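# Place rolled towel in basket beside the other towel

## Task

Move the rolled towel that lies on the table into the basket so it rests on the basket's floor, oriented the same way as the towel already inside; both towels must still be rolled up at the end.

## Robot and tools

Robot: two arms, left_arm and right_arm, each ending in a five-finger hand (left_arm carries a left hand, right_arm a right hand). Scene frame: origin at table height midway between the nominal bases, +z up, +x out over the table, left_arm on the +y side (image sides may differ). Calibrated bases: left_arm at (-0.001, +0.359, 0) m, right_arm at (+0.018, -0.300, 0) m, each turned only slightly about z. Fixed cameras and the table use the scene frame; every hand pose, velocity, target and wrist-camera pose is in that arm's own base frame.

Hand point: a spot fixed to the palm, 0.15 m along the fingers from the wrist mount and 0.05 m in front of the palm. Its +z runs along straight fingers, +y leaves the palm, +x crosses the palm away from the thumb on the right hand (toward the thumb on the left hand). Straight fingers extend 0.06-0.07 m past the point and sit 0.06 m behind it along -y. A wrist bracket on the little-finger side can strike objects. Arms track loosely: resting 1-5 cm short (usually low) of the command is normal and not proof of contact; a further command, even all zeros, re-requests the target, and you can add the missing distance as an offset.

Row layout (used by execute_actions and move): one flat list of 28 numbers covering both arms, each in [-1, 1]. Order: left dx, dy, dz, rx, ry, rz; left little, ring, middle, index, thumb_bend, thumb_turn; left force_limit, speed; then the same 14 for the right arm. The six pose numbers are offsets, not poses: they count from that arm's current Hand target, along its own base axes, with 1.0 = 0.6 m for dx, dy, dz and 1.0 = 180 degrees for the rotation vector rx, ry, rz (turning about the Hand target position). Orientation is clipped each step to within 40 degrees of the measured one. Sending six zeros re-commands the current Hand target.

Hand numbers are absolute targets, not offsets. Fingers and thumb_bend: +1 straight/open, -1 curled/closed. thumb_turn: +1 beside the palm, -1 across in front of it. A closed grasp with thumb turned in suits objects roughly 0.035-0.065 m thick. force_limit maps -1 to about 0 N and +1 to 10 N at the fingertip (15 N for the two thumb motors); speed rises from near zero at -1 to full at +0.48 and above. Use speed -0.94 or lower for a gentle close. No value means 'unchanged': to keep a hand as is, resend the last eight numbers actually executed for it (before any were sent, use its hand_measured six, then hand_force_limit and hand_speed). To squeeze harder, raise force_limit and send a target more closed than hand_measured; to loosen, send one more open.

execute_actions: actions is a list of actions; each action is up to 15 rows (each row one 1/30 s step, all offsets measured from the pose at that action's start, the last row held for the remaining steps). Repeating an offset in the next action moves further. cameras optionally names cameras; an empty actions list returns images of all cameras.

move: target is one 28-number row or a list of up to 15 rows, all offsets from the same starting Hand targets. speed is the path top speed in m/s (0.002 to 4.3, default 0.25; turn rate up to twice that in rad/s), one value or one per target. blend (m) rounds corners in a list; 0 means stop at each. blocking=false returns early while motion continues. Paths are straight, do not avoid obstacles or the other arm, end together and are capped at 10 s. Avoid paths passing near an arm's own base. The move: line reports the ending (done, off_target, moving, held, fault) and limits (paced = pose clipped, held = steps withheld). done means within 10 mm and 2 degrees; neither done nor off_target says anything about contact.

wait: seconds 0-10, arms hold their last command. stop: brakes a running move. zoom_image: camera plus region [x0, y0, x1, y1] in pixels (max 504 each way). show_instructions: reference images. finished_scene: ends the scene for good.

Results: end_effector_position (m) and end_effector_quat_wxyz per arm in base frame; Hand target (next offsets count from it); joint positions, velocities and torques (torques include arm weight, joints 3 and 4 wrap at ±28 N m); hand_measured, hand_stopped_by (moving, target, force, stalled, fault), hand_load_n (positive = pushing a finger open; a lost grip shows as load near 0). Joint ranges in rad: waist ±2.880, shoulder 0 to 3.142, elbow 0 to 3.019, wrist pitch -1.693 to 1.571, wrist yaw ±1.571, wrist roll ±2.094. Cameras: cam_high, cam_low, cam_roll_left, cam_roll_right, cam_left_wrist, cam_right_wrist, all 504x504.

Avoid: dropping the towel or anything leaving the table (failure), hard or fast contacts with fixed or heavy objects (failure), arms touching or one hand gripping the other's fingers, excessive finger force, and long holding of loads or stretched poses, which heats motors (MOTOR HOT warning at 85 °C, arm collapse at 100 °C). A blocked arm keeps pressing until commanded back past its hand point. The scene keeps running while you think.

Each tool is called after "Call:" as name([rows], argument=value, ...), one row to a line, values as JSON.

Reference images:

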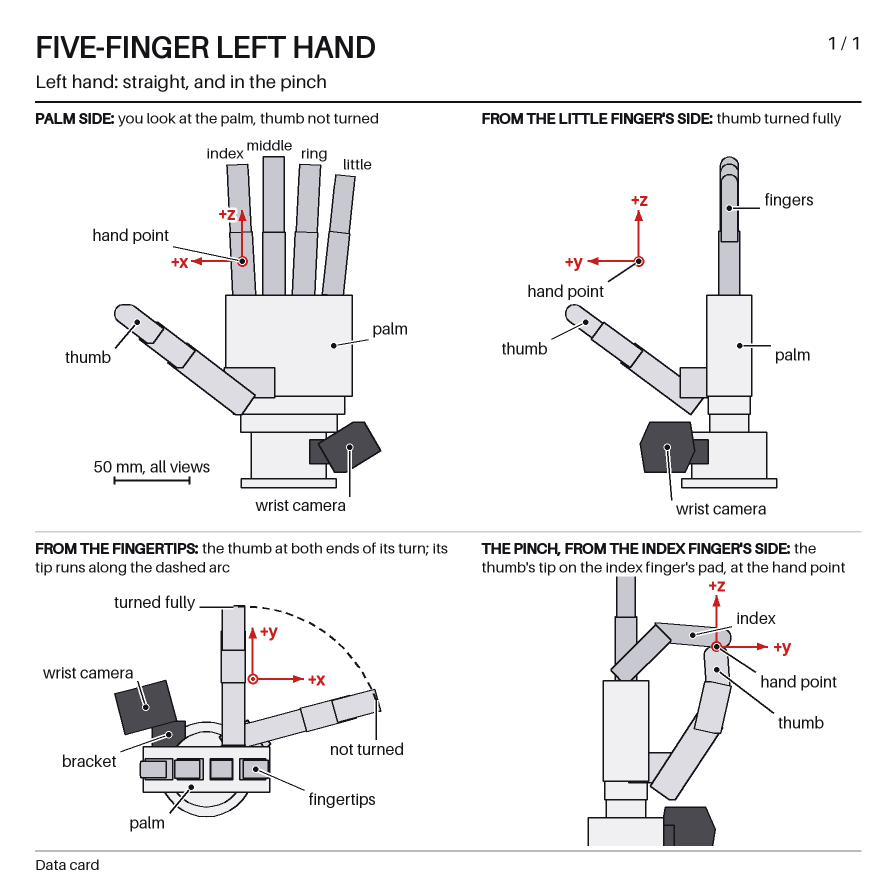

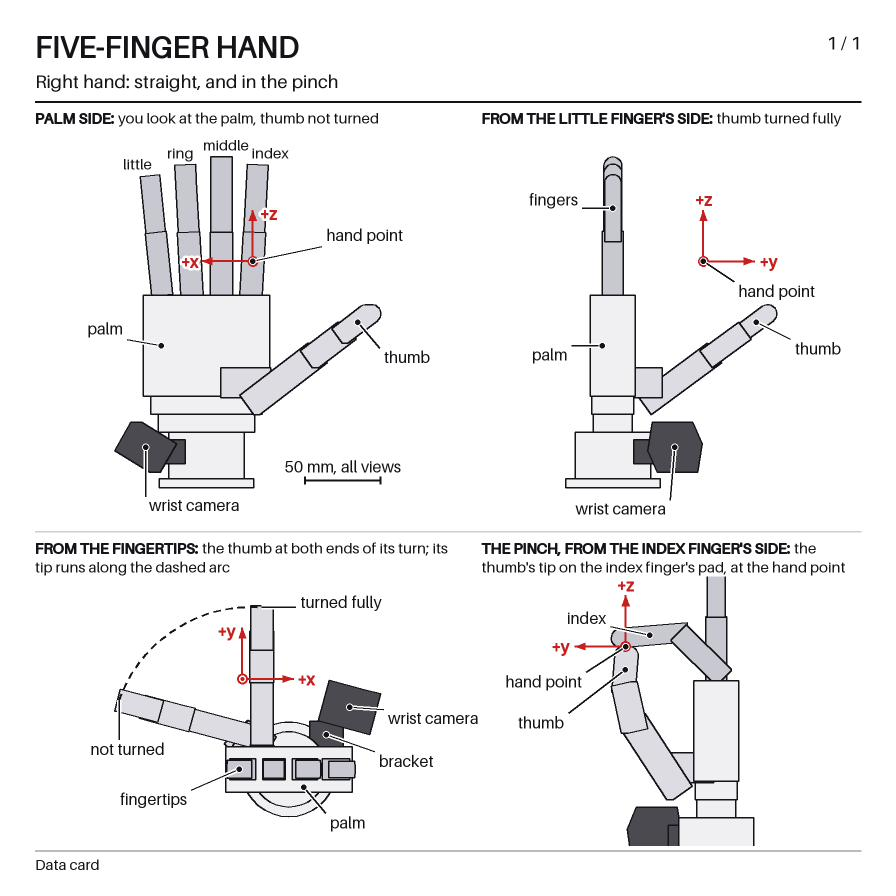

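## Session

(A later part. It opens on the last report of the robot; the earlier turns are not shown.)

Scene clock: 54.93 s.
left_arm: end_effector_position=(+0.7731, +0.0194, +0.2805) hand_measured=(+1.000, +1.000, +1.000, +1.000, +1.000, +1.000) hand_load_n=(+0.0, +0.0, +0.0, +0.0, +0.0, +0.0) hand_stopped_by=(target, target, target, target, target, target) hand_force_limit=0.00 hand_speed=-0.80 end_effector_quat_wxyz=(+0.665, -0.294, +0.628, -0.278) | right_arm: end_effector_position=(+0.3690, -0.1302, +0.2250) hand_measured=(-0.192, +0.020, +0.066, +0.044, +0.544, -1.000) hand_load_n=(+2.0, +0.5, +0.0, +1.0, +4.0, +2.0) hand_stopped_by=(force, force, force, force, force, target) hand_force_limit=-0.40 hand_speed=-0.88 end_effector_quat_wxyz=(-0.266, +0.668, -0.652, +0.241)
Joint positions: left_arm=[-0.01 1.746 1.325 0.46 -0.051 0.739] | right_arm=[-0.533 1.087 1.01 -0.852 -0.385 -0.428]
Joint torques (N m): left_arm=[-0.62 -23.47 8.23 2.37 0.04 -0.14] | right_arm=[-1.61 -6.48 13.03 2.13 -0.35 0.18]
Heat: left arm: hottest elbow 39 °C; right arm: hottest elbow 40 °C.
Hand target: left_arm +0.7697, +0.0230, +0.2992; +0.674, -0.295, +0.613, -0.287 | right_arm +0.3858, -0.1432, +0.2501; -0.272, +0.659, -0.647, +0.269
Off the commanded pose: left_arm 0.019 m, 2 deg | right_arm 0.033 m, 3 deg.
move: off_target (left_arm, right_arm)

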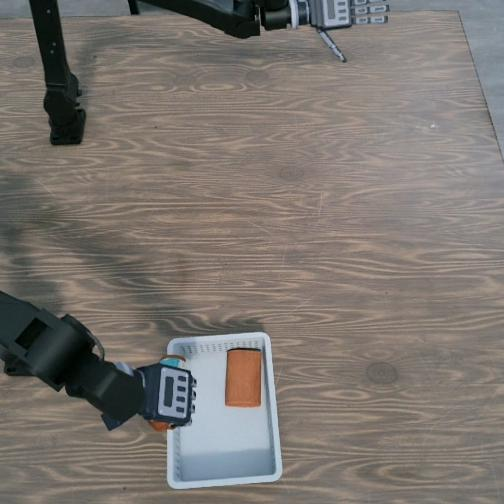

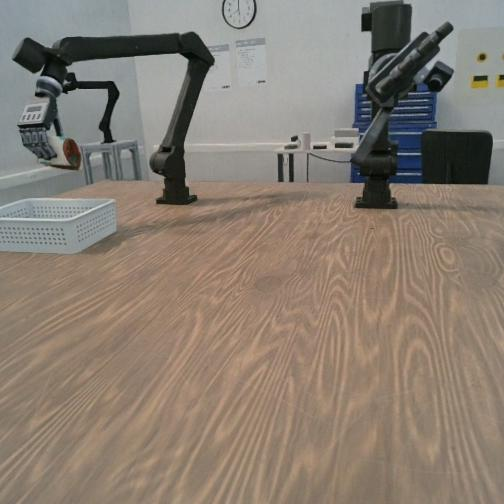

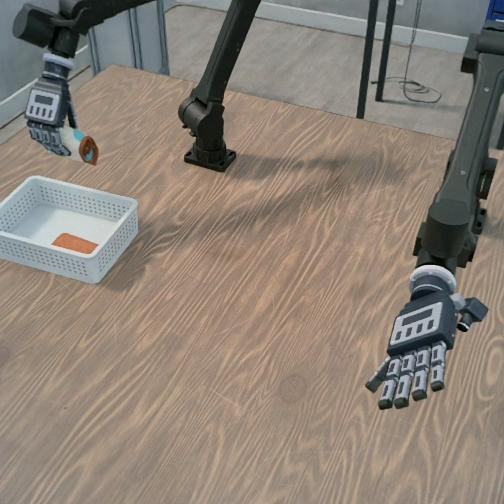

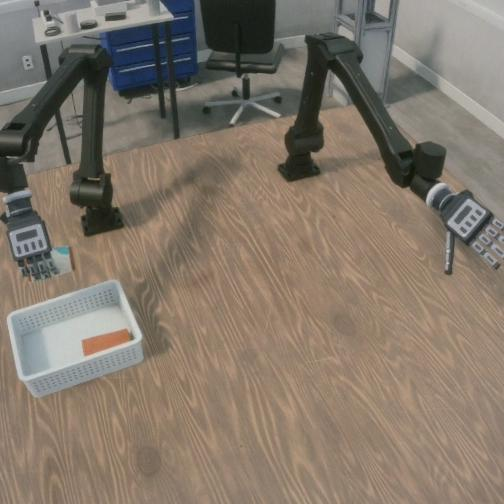

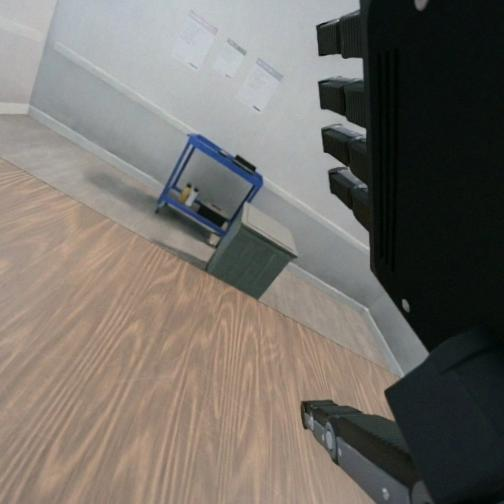

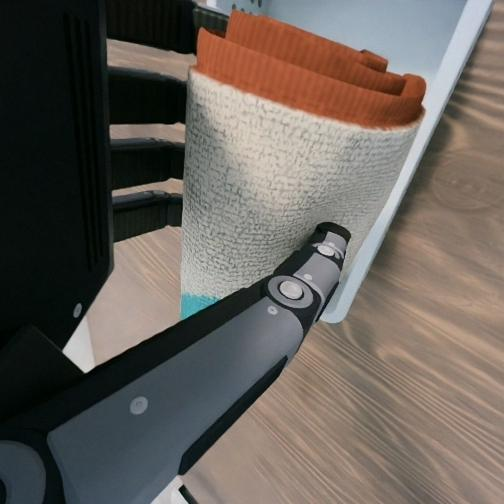

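Call:
move([
  [0, 0, 0, 0,0,0, 1,1,1,1,1,1,0,-0.8, 0.125,-0.02,0,0,0,0,-0.5,-0.5,-0.5,-0.5,-0.5,-1,-0.4,-0.88],
  [0, 0, 0, 0,0,0, 1,1,1,1,1,1,0,-0.8, 0.125,-0.02,-0.11,0,0,0,-0.5,-0.5,-0.5,-0.5,-0.5,-1,-0.4,-0.88],
], speed=0.12, blend=[0.01, 0], cameras=["all"])

Call:
zoom_image(camera="cam_high", region=[90, 320, 290, 500])

Call:
zoom_image(camera="cam_low", region=[0, 130, 140, 270])

Call:
zoom_image(camera="cam_roll_left", region=[0, 80, 160, 290])

Call:
zoom_image(camera="cam_roll_right", region=[0, 200, 180, 410])

Scene clock: 61.43 s.
left_arm: end_effector_position=(+0.7731, +0.0194, +0.2805) hand_measured=(+1.000, +1.000, +1.000, +1.000, +1.000, +1.000) hand_load_n=(+0.0, +0.0, +0.0, +0.0, +0.0, +0.0) hand_stopped_by=(target, target, target, target, target, target) hand_force_limit=0.00 hand_speed=-0.80 end_effector_quat_wxyz=(+0.665, -0.294, +0.628, -0.278) | right_arm: end_effector_position=(+0.4536, -0.1577, +0.1811) hand_measured=(-0.192, +0.020, +0.066, +0.044, +0.544, -1.000) hand_load_n=(+1.5, +0.0, +0.0, +1.0, +4.0, +2.0) hand_stopped_by=(force, force, force, force, force, target) hand_force_limit=-0.40 hand_speed=-0.88 end_effector_quat_wxyz=(-0.268, +0.660, -0.650, +0.263)
Joint positions: left_arm=[-0.01 1.746 1.325 0.46 -0.051 0.739] | right_arm=[-0.482 1.313 1.061 -0.614 -0.34 -0.371]
Joint torques (N m): left_arm=[-0.73 -22.36 8.27 2.76 0.08 -0.1] | right_arm=[0.03 -10.58 9.16 2.26 -0.28 0.17]
Heat: left arm: hottest elbow 39 °C; right arm: hottest elbow 41 °C.
Hand target: left_arm +0.7697, +0.0230, +0.2992; +0.674, -0.295, +0.613, -0.287 | right_arm +0.4608, -0.1552, +0.1841; -0.272, +0.659, -0.647, +0.269
Off the commanded pose: left_arm 0.019 m, 2 deg | right_arm 0.008 m, 1 deg.
move: off_target (left_arm)

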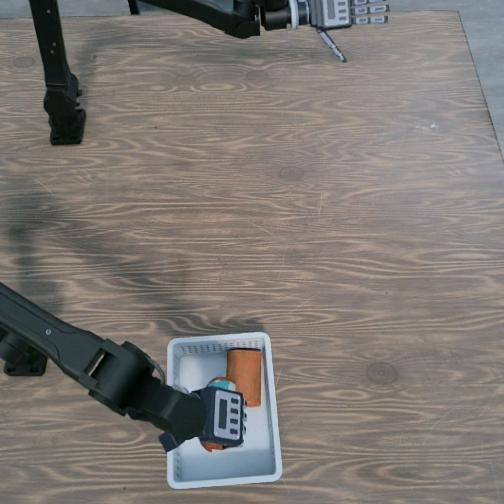

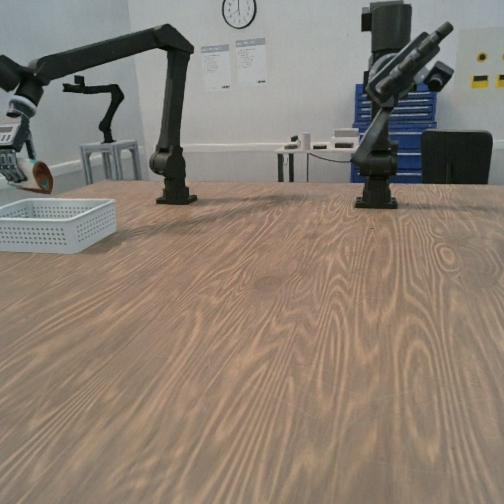

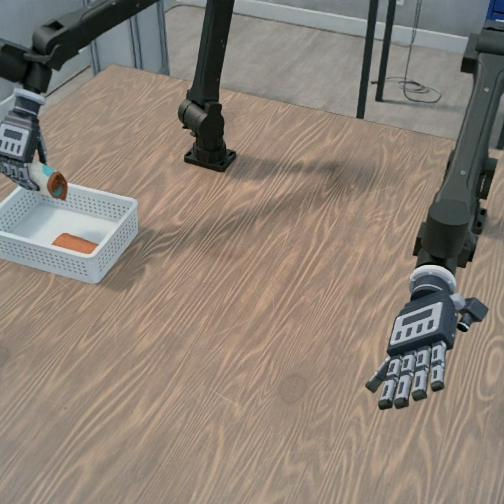

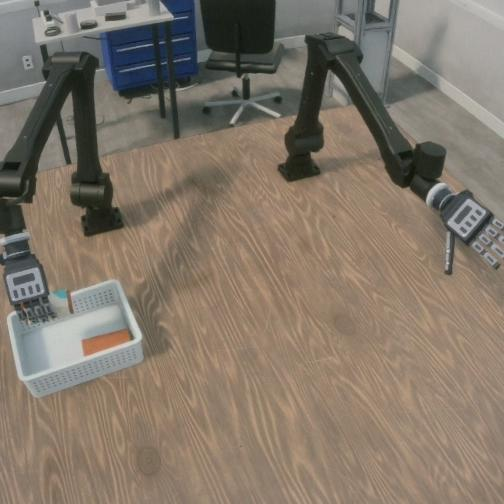

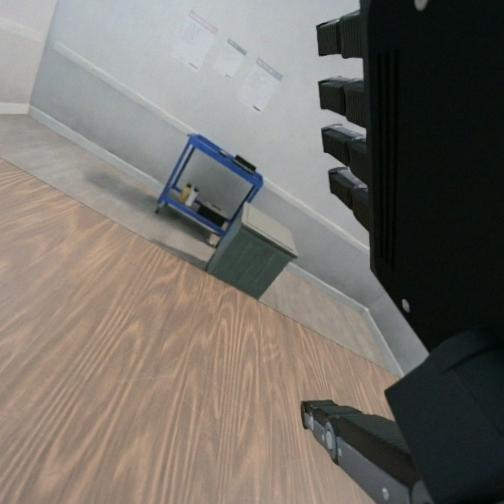

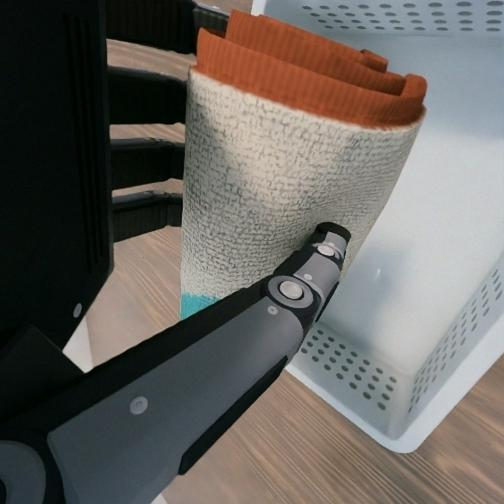

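Scaled by 2.520 from the camera's 504x504 image, which has a finer 720x720 frame.

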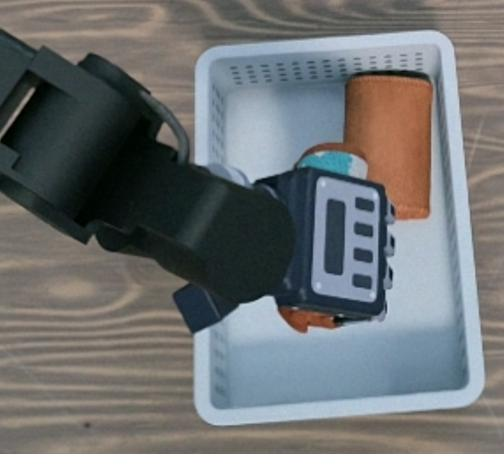

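Scaled by 3.600 from the camera's 504x504 image, which has a finer 720x720 frame.

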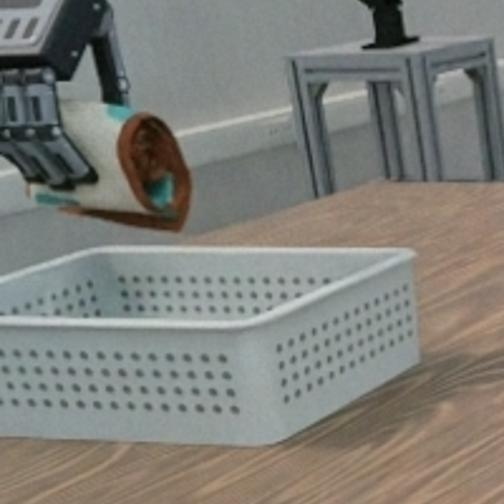

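Scaled by 2.400 from the camera's 504x504 image, which has a finer 720x720 frame.

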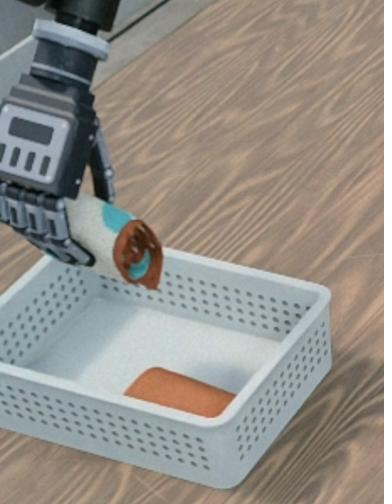

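Scaled by 2.400 from the camera's 504x504 image, which has a finer 720x720 frame.

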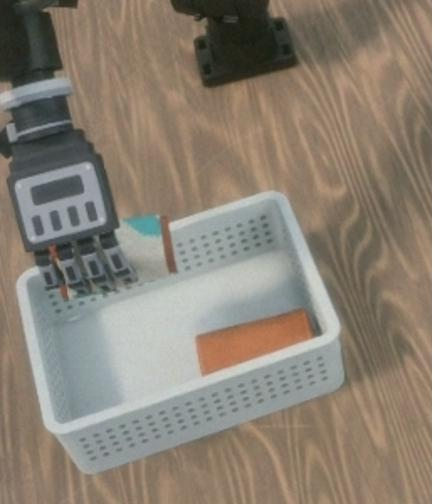

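Call:
move(target=[0, 0, 0, 0,0,0, 1,1,1,1,1,1,0,-0.8, 0,0.03,-0.133,0,0,0,-0.5,-0.5,-0.5,-0.5,-0.5,-1,-0.4,-0.88], speed=0.1, cameras=["all"])

Call:
zoom_image(camera="cam_high", region=[150, 330, 290, 500])

Call:
zoom_image(camera="cam_low", region=[0, 150, 120, 270])

Call:
zoom_image(camera="cam_roll_left", region=[0, 120, 150, 290])

Call:
zoom_image(camera="cam_roll_right", region=[0, 240, 150, 400])

Scene clock: 65.43 s.
left_arm: end_effector_position=(+0.7731, +0.0194, +0.2805) hand_measured=(+1.000, +1.000, +1.000, +1.000, +1.000, +1.000) hand_load_n=(+0.0, +0.0, +0.0, +0.0, +0.0, +0.0) hand_stopped_by=(target, target, target, target, target, target) hand_force_limit=0.00 hand_speed=-0.80 end_effector_quat_wxyz=(+0.665, -0.294, +0.628, -0.278) | right_arm: end_effector_position=(+0.4544, -0.1404, +0.1039) hand_measured=(-0.192, +0.020, +0.066, +0.044, +0.544, -1.000) hand_load_n=(+1.5, +0.0, +0.0, +1.5, +4.0, +1.5) hand_stopped_by=(force, force, force, force, force, target) hand_force_limit=-0.40 hand_speed=-0.88 end_effector_quat_wxyz=(-0.269, +0.660, -0.650, +0.266)
Joint positions: left_arm=[-0.01 1.746 1.325 0.46 -0.051 0.739] | right_arm=[-0.443 1.369 0.894 -0.375 -0.314 -0.34]
Joint torques (N m): left_arm=[-0.91 -22.18 8.27 2.59 0.04 -0.1] | right_arm=[0.03 -10.17 8.4 2.21 -0.25 0.15]
Heat: left arm: hottest elbow 39 °C; right arm: hottest elbow 41 °C.
Hand target: left_arm +0.7697, +0.0230, +0.2992; +0.674, -0.295, +0.613, -0.287 | right_arm +0.4608, -0.1373, +0.1045; -0.272, +0.659, -0.647, +0.269
Off the commanded pose: left_arm 0.019 m, 2 deg | right_arm 0.007 m, 1 deg.
move: off_target (left_arm)

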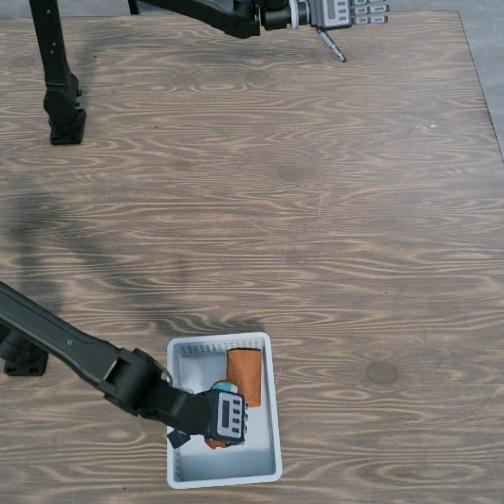

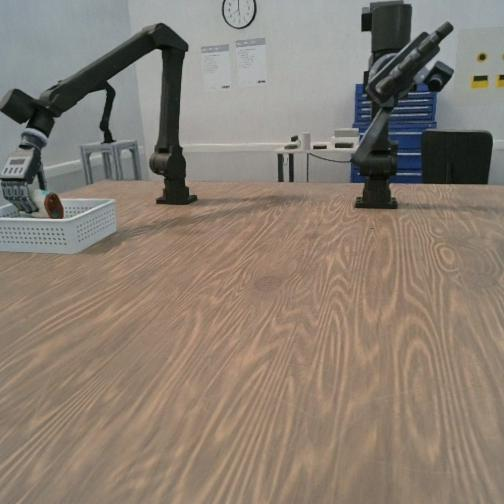

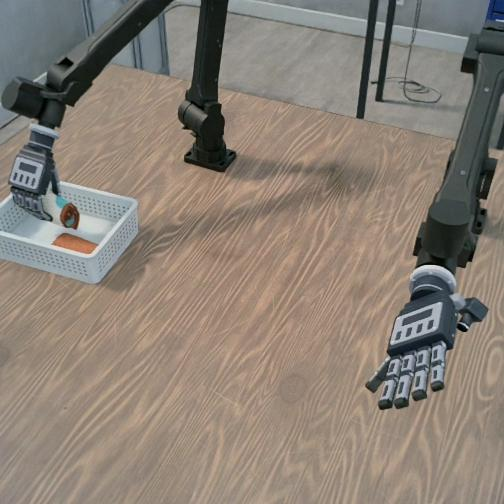

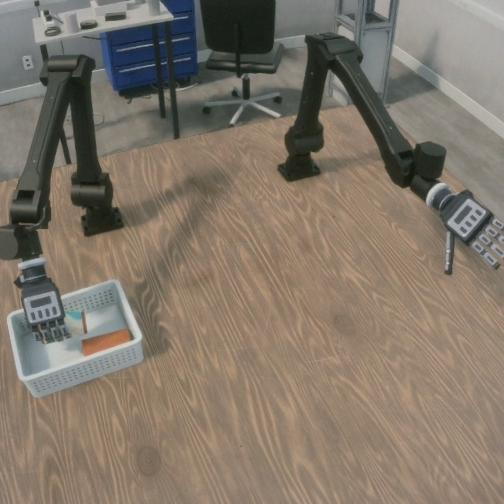

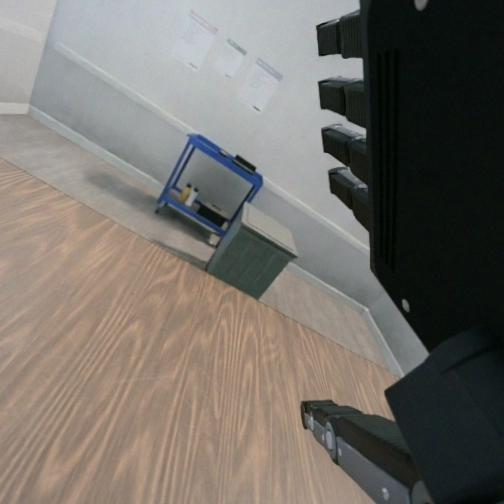

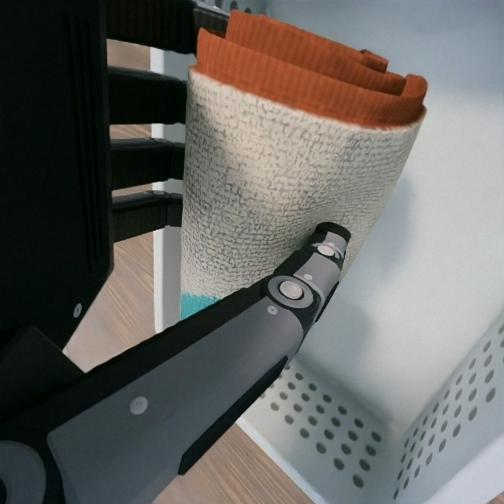

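Scaled by 2.965 from the camera's 504x504 image, which has a finer 720x720 frame.

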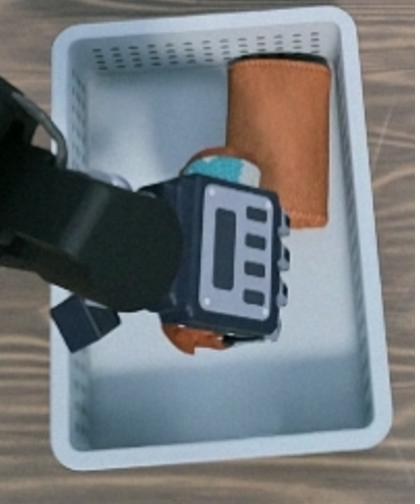

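Scaled by 4.200 from the camera's 504x504 image, which has a finer 720x720 frame.

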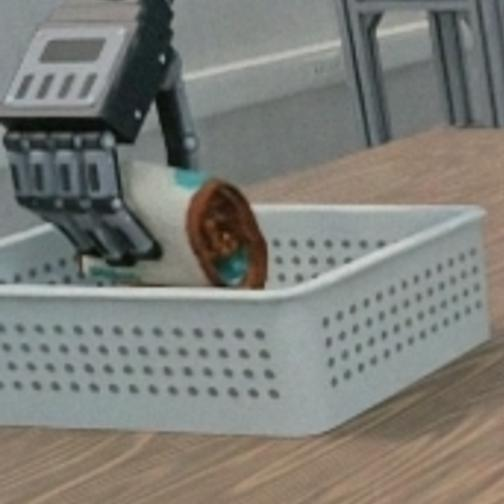

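Scaled by 2.965 from the camera's 504x504 image, which has a finer 720x720 frame.

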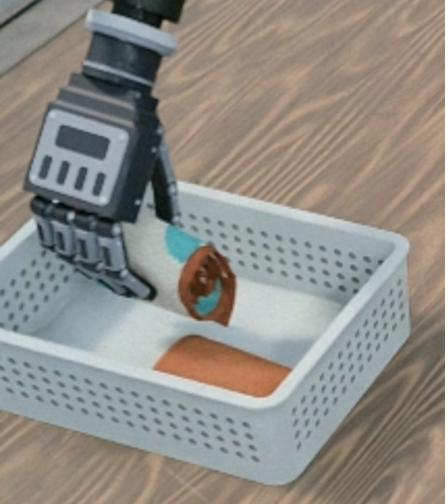

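Scaled by 3.150 from the camera's 504x504 image, which has a finer 720x720 frame.

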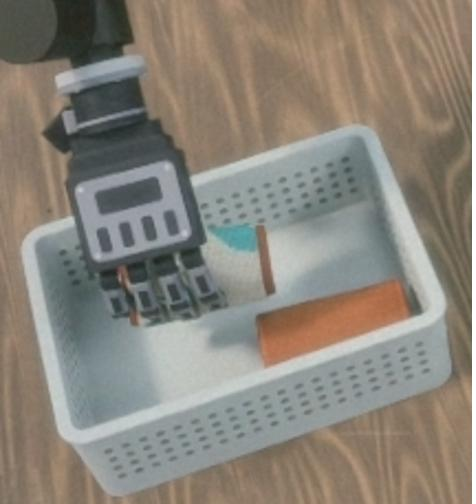

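Call:
move([
  [0, 0, 0, 0,0,0, 1,1,1,1,1,1,0,-0.8, 0,-0.033,-0.04,0,0,0,-0.5,-0.5,-0.5,-0.5,-0.5,-1,-0.4,-0.88],
  [0, 0, 0, 0,0,0, 1,1,1,1,1,1,0,-0.8, -0.02,-0.033,-0.075,0,0,0,-0.5,-0.5,-0.5,-0.5,-0.5,-1,-0.4,-0.88],
], speed=0.05, blend=[0.005, 0], cameras=["all"])

Call:
zoom_image(camera="cam_high", region=[150, 330, 290, 500])

Call:
zoom_image(camera="cam_roll_left", region=[0, 120, 150, 290])

Call:
zoom_image(camera="cam_roll_right", region=[0, 240, 150, 400])

Scene clock: 70.70 s.
left_arm: end_effector_position=(+0.7731, +0.0194, +0.2805) hand_measured=(+1.000, +1.000, +1.000, +1.000, +1.000, +1.000) hand_load_n=(+0.0, +0.0, +0.0, +0.0, +0.0, +0.0) hand_stopped_by=(target, target, target, target, target, target) hand_force_limit=0.00 hand_speed=-0.80 end_effector_quat_wxyz=(+0.665, -0.294, +0.628, -0.278) | right_arm: end_effector_position=(+0.4478, -0.1501, +0.0627) hand_measured=(-0.192, +0.020, +0.066, +0.044, +0.544, -1.000) hand_load_n=(+1.5, +0.0, +0.0, +1.5, +4.0, +1.5) hand_stopped_by=(force, force, force, force, force, target) hand_force_limit=-0.40 hand_speed=-0.88 end_effector_quat_wxyz=(-0.274, +0.660, -0.648, +0.264)
Joint positions: left_arm=[-0.01 1.746 1.325 0.46 -0.051 0.739] | right_arm=[-0.478 1.43 0.829 -0.255 -0.347 -0.364]
Joint torques (N m): left_arm=[-1.2 -22.77 7.98 2.67 0.04 -0.14] | right_arm=[-1.9 -10.05 7.64 2.25 -0.44 -0.06]
Heat: left arm: hottest elbow 39 °C; right arm: hottest elbow 42 °C.
Hand target: left_arm +0.7697, +0.0230, +0.2992; +0.674, -0.295, +0.613, -0.287 | right_arm +0.4488, -0.1569, +0.0594; -0.273, +0.659, -0.647, +0.269
Off the commanded pose: left_arm 0.019 m, 2 deg | right_arm 0.008 m, 1 deg.
move: off_target (left_arm)

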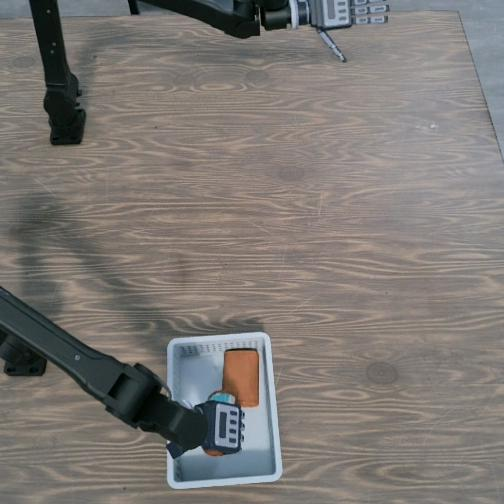

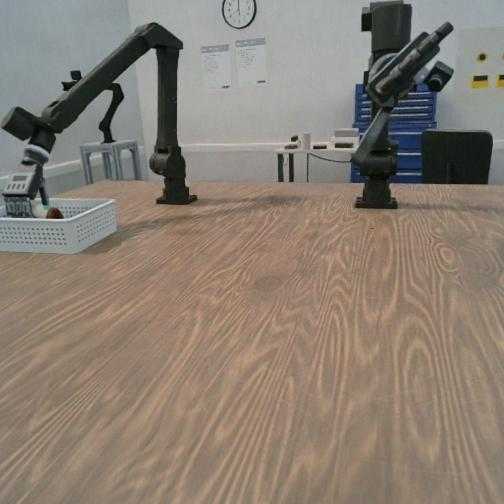

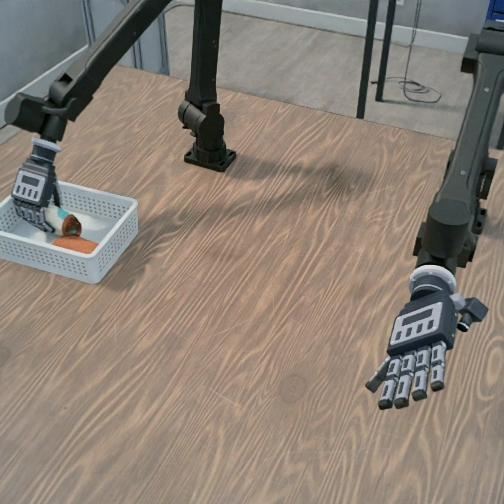

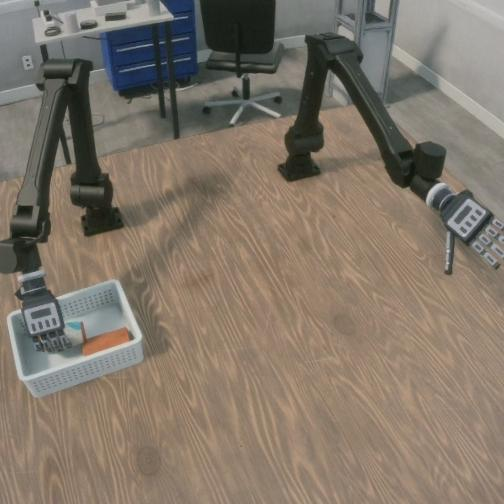

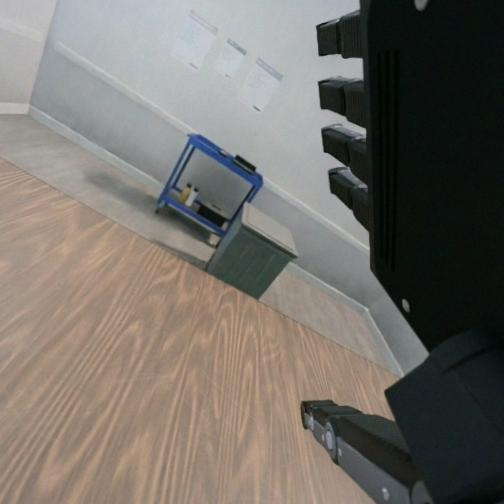

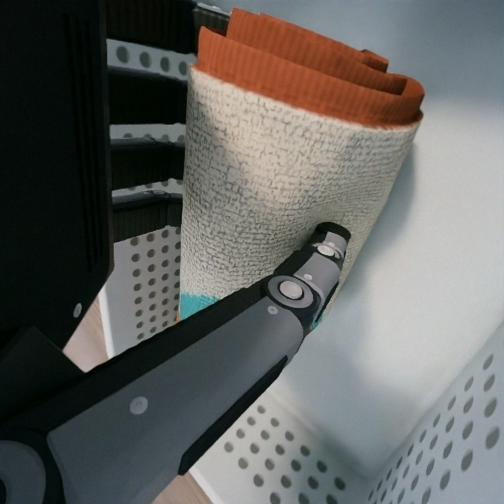

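Scaled by 2.965 from the camera's 504x504 image, which has a finer 720x720 frame.

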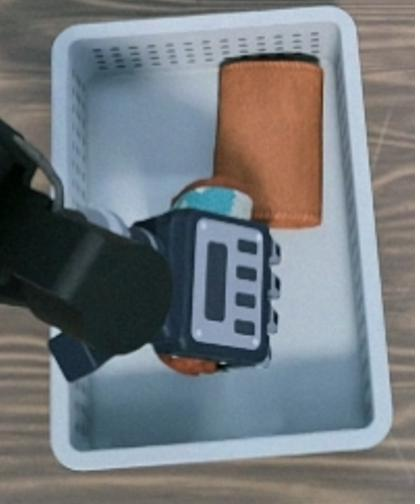

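Scaled by 2.965 from the camera's 504x504 image, which has a finer 720x720 frame.

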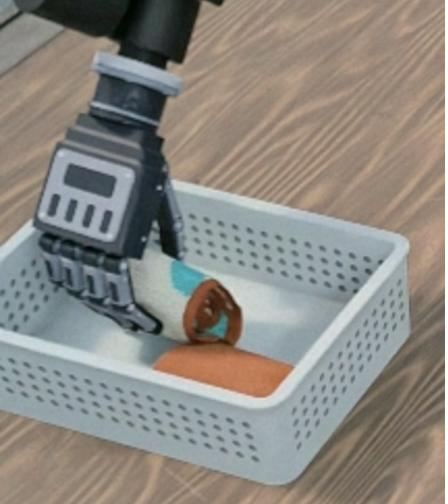

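Scaled by 3.150 from the camera's 504x504 image, which has a finer 720x720 frame.

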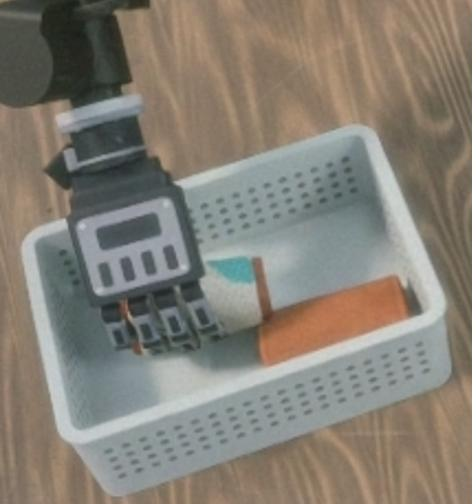

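Call:
move([
  [0, 0, 0, 0,0,0, 1,1,1,1,1,1,0,-0.8, 0,0,0.075,0,0,0,-0.5,-0.5,-0.5,-0.5,-0.5,-1,-0.4,-0.88],
  [0, 0, 0, 0,0,0, 1,1,1,1,1,1,0,-0.8, -0.027,-0.008,0.075,0,0,0,-0.5,-0.5,-0.5,-0.5,-0.5,-1,-0.4,-0.88],
  [0, 0, 0, 0,0,0, 1,1,1,1,1,1,0,-0.8, -0.027,-0.008,0.033,0,0,0,-0.5,-0.5,-0.5,-0.5,-0.5,-1,-0.4,-0.88],
  [0, 0, 0, 0,0,0, 1,1,1,1,1,1,0,-0.8, -0.04,-0.008,0,0,0,0,-0.5,-0.5,-0.5,-0.5,-0.5,-1,-0.4,-0.88],
], speed=0.06, blend=[0.004, 0.004,0.004, 0], cameras=["all"])

Call:
zoom_image(camera="cam_high", region=[150, 330, 290, 500])

Call:
zoom_image(camera="cam_roll_left", region=[0, 120, 150, 290])

Call:
zoom_image(camera="cam_roll_right", region=[0, 240, 150, 400])

Scene clock: 75.87 s.
left_arm: end_effector_position=(+0.7731, +0.0194, +0.2805) hand_measured=(+1.000, +1.000, +1.000, +1.000, +1.000, +1.000) hand_load_n=(+0.0, +0.0, +0.0, +0.0, +0.0, +0.0) hand_stopped_by=(target, target, target, target, target, target) hand_force_limit=0.00 hand_speed=-0.80 end_effector_quat_wxyz=(+0.665, -0.294, +0.628, -0.278) | right_arm: end_effector_position=(+0.4230, -0.1546, +0.0602) hand_measured=(-0.192, +0.020, +0.066, +0.044, +0.544, -1.000) hand_load_n=(+1.5, +0.0, +0.5, +1.0, +4.0, +1.5) hand_stopped_by=(force, force, force, force, force, target) hand_force_limit=-0.40 hand_speed=-0.88 end_effector_quat_wxyz=(-0.273, +0.660, -0.649, +0.262)
Joint positions: left_arm=[-0.01 1.746 1.325 0.46 -0.051 0.739] | right_arm=[-0.518 1.387 0.781 -0.267 -0.372 -0.399]
Joint torques (N m): left_arm=[-0.26 -22.42 8.12 2.65 0.03 -0.17] | right_arm=[-1.96 -9.58 7.75 2.21 -0.5 -0.09]
Heat: left arm: hottest elbow 40 °C; right arm: hottest elbow 41 °C.
Hand target: left_arm +0.7697, +0.0230, +0.2992; +0.674, -0.295, +0.613, -0.287 | right_arm +0.4248, -0.1618, +0.0593; -0.272, +0.659, -0.647, +0.269
Off the commanded pose: left_arm 0.019 m, 2 deg | right_arm 0.007 m, 1 deg.
move: off_target (left_arm)

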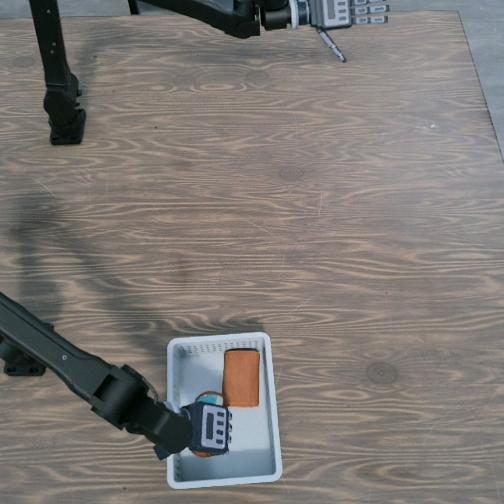

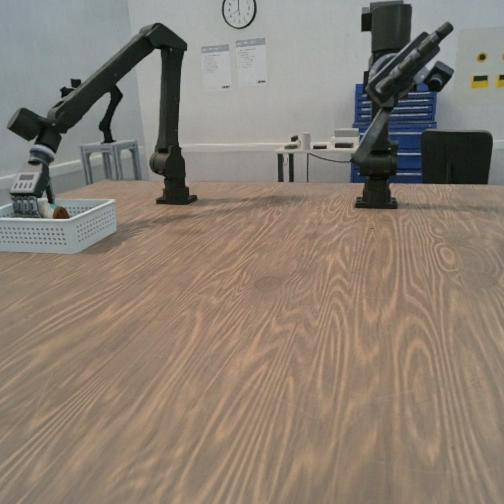

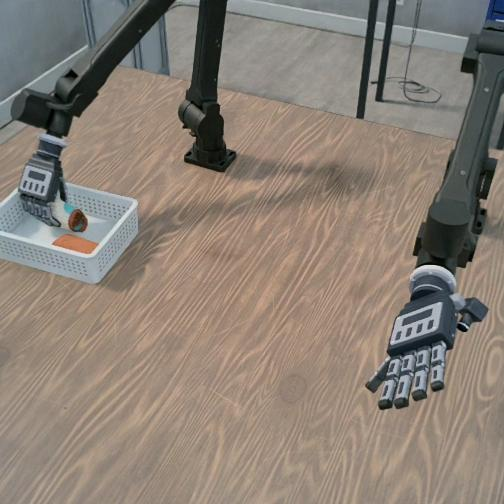

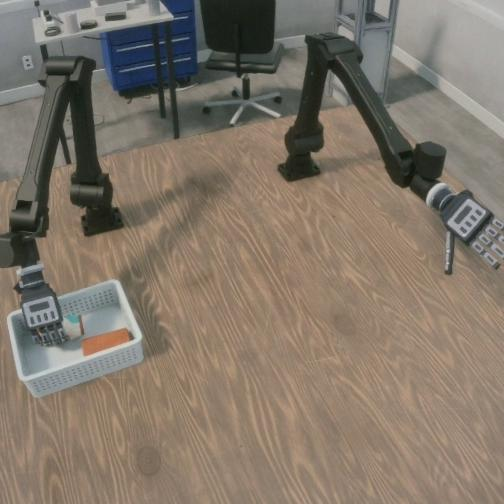

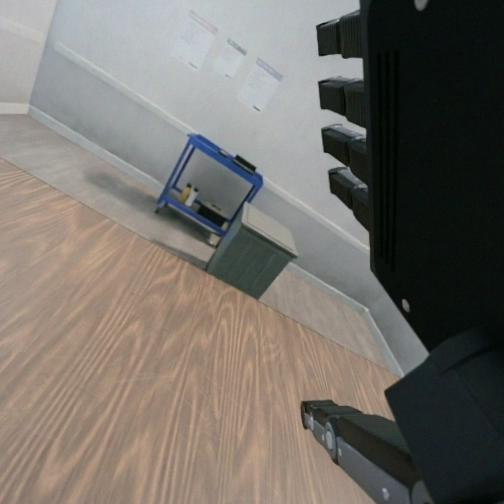

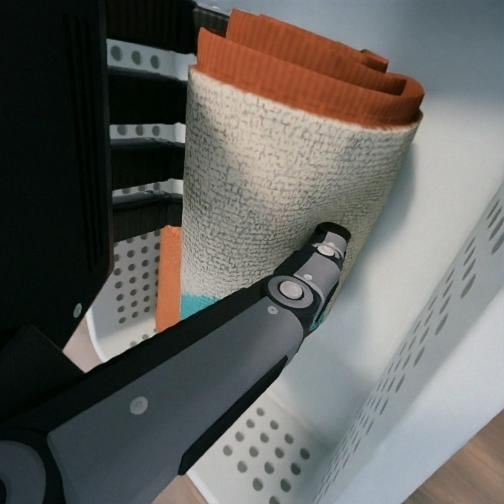

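Scaled by 2.965 from the camera's 504x504 image, which has a finer 720x720 frame.

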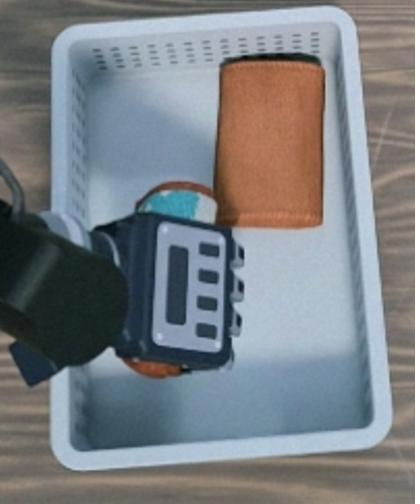

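Scaled by 2.965 from the camera's 504x504 image, which has a finer 720x720 frame.

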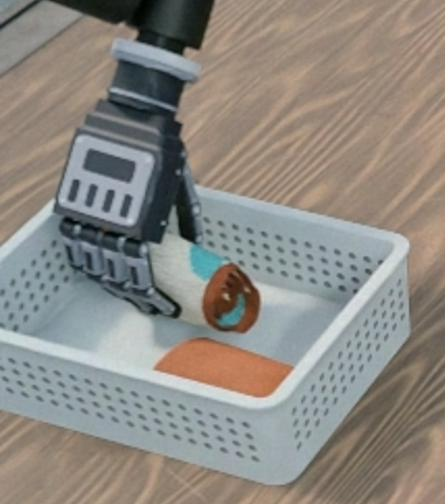

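Scaled by 3.150 from the camera's 504x504 image, which has a finer 720x720 frame.

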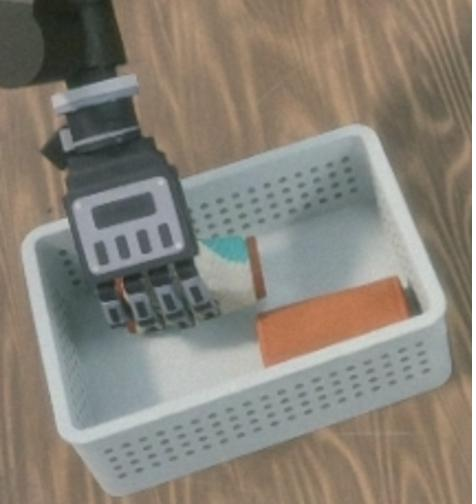

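Call:
move(target=[0, 0, 0, 0,0,0, 1,1,1,1,1,1,0,-0.8, 0,0,-0.025,0,0,0,-0.5,-0.5,-0.5,-0.5,-0.5,-1,-0.4,-0.88], speed=0.05, cameras=["all"])

Call:
zoom_image(camera="cam_high", region=[150, 330, 290, 500])

Call:
zoom_image(camera="cam_roll_left", region=[30, 180, 130, 290])

Call:
zoom_image(camera="cam_low", region=[0, 160, 120, 260])

Scene clock: 78.33 s.
left_arm: end_effector_position=(+0.7731, +0.0194, +0.2805) hand_measured=(+1.000, +1.000, +1.000, +1.000, +1.000, +1.000) hand_load_n=(+0.0, +0.0, +0.0, +0.0, +0.0, +0.0) hand_stopped_by=(target, target, target, target, target, target) hand_force_limit=0.00 hand_speed=-0.80 end_effector_quat_wxyz=(+0.665, -0.294, +0.628, -0.278) | right_arm: end_effector_position=(+0.4242, -0.1554, +0.0473) hand_measured=(-0.192, +0.020, +0.066, +0.044, +0.544, -1.000) hand_load_n=(+1.5, +0.0, +0.5, +1.5, +4.0, +1.5) hand_stopped_by=(force, force, force, force, force, target) hand_force_limit=-0.40 hand_speed=-0.88 end_effector_quat_wxyz=(-0.273, +0.660, -0.648, +0.264)
Joint positions: left_arm=[-0.01 1.746 1.325 0.46 -0.051 0.739] | right_arm=[-0.518 1.413 0.763 -0.219 -0.373 -0.399]
Joint torques (N m): left_arm=[-0.03 -22.12 8.17 2.3 -0.01 -0.13] | right_arm=[-1.96 -9.47 7.38 2.25 -0.48 -0.05]
Heat: left arm: hottest elbow 40 °C; right arm: hottest elbow 41 °C.
Hand target: left_arm +0.7697, +0.0230, +0.2992; +0.674, -0.295, +0.613, -0.287 | right_arm +0.4248, -0.1618, +0.0443; -0.273, +0.659, -0.647, +0.269
Off the commanded pose: left_arm 0.019 m, 2 deg | right_arm 0.007 m, 1 deg.
move: off_target (left_arm)

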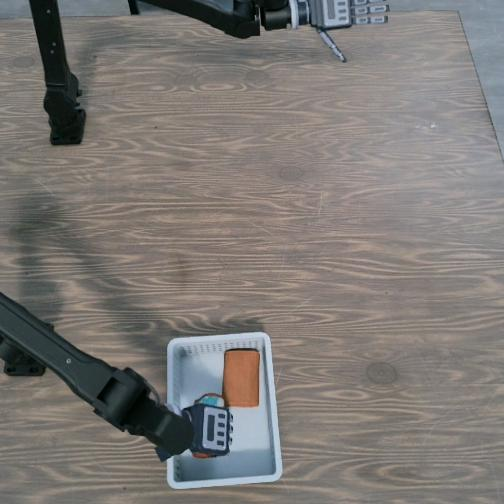

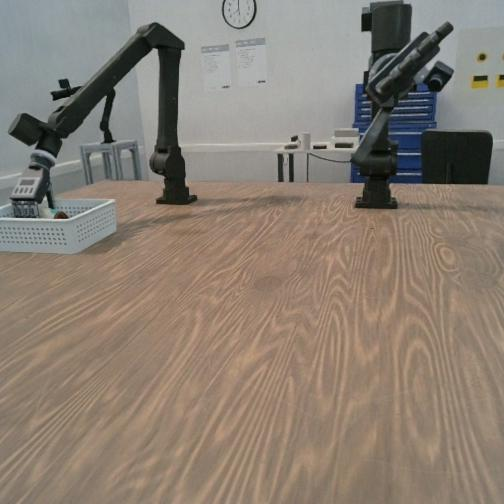

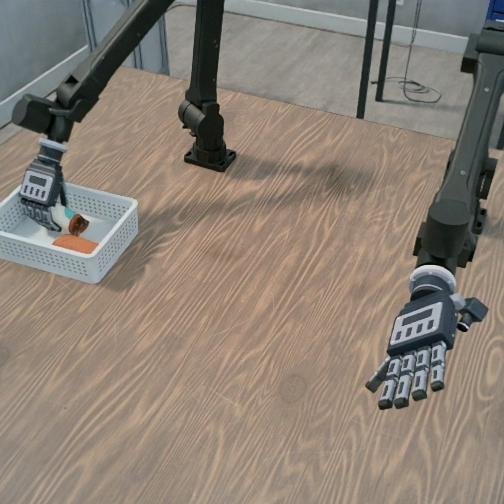

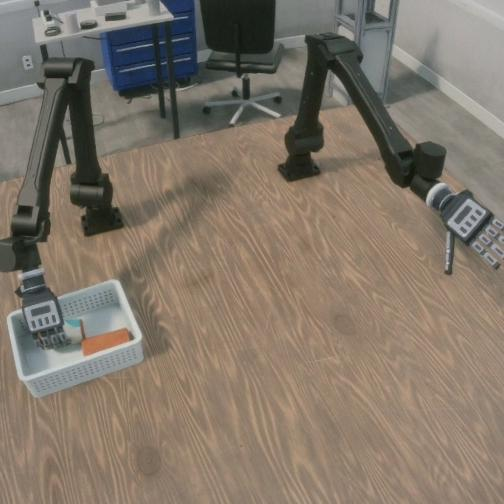

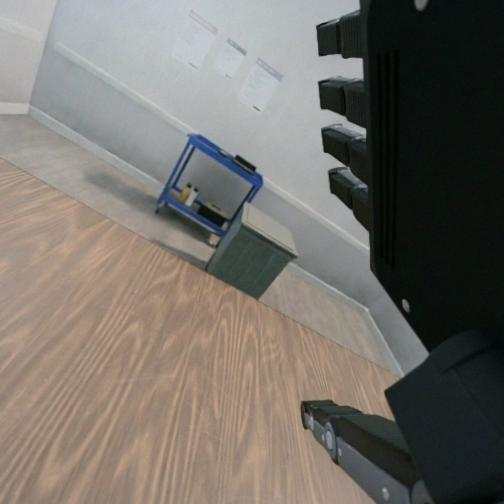

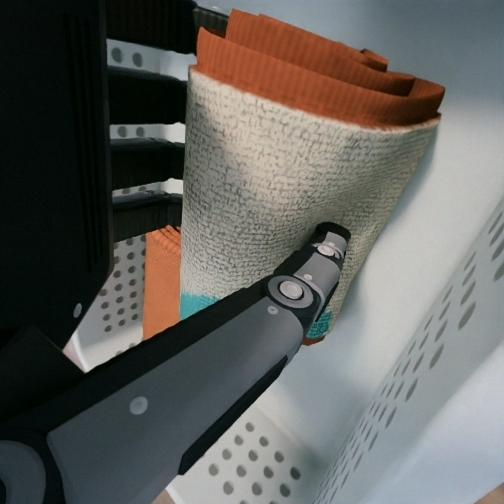

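Scaled by 2.965 from the camera's 504x504 image, which has a finer 720x720 frame.

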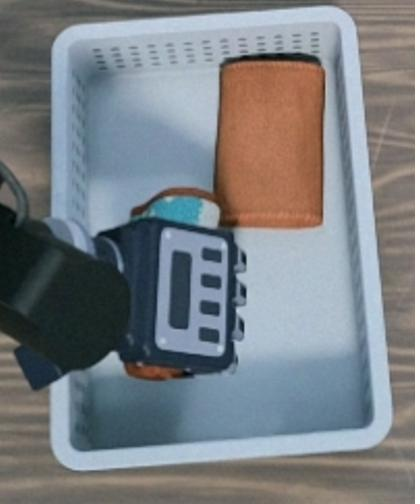

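Scaled by 4.582 from the camera's 504x504 image, which has a finer 720x720 frame.

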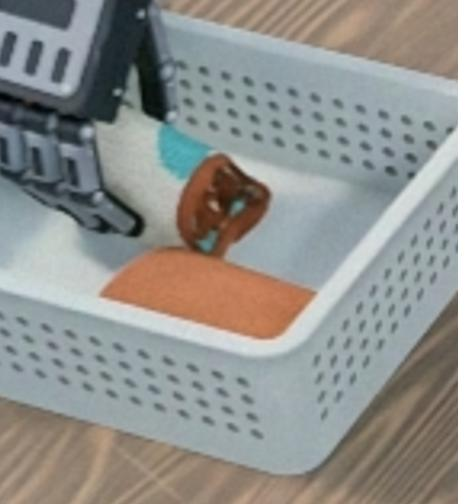

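Scaled by 4.200 from the camera's 504x504 image, which has a finer 720x720 frame.

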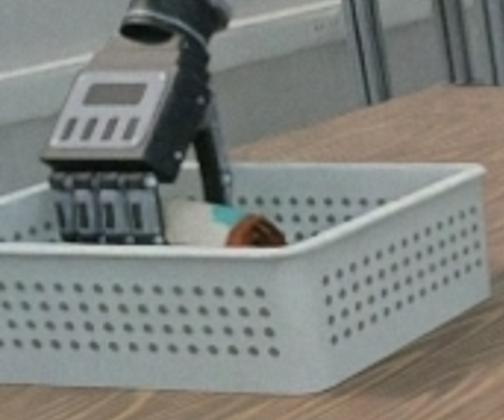

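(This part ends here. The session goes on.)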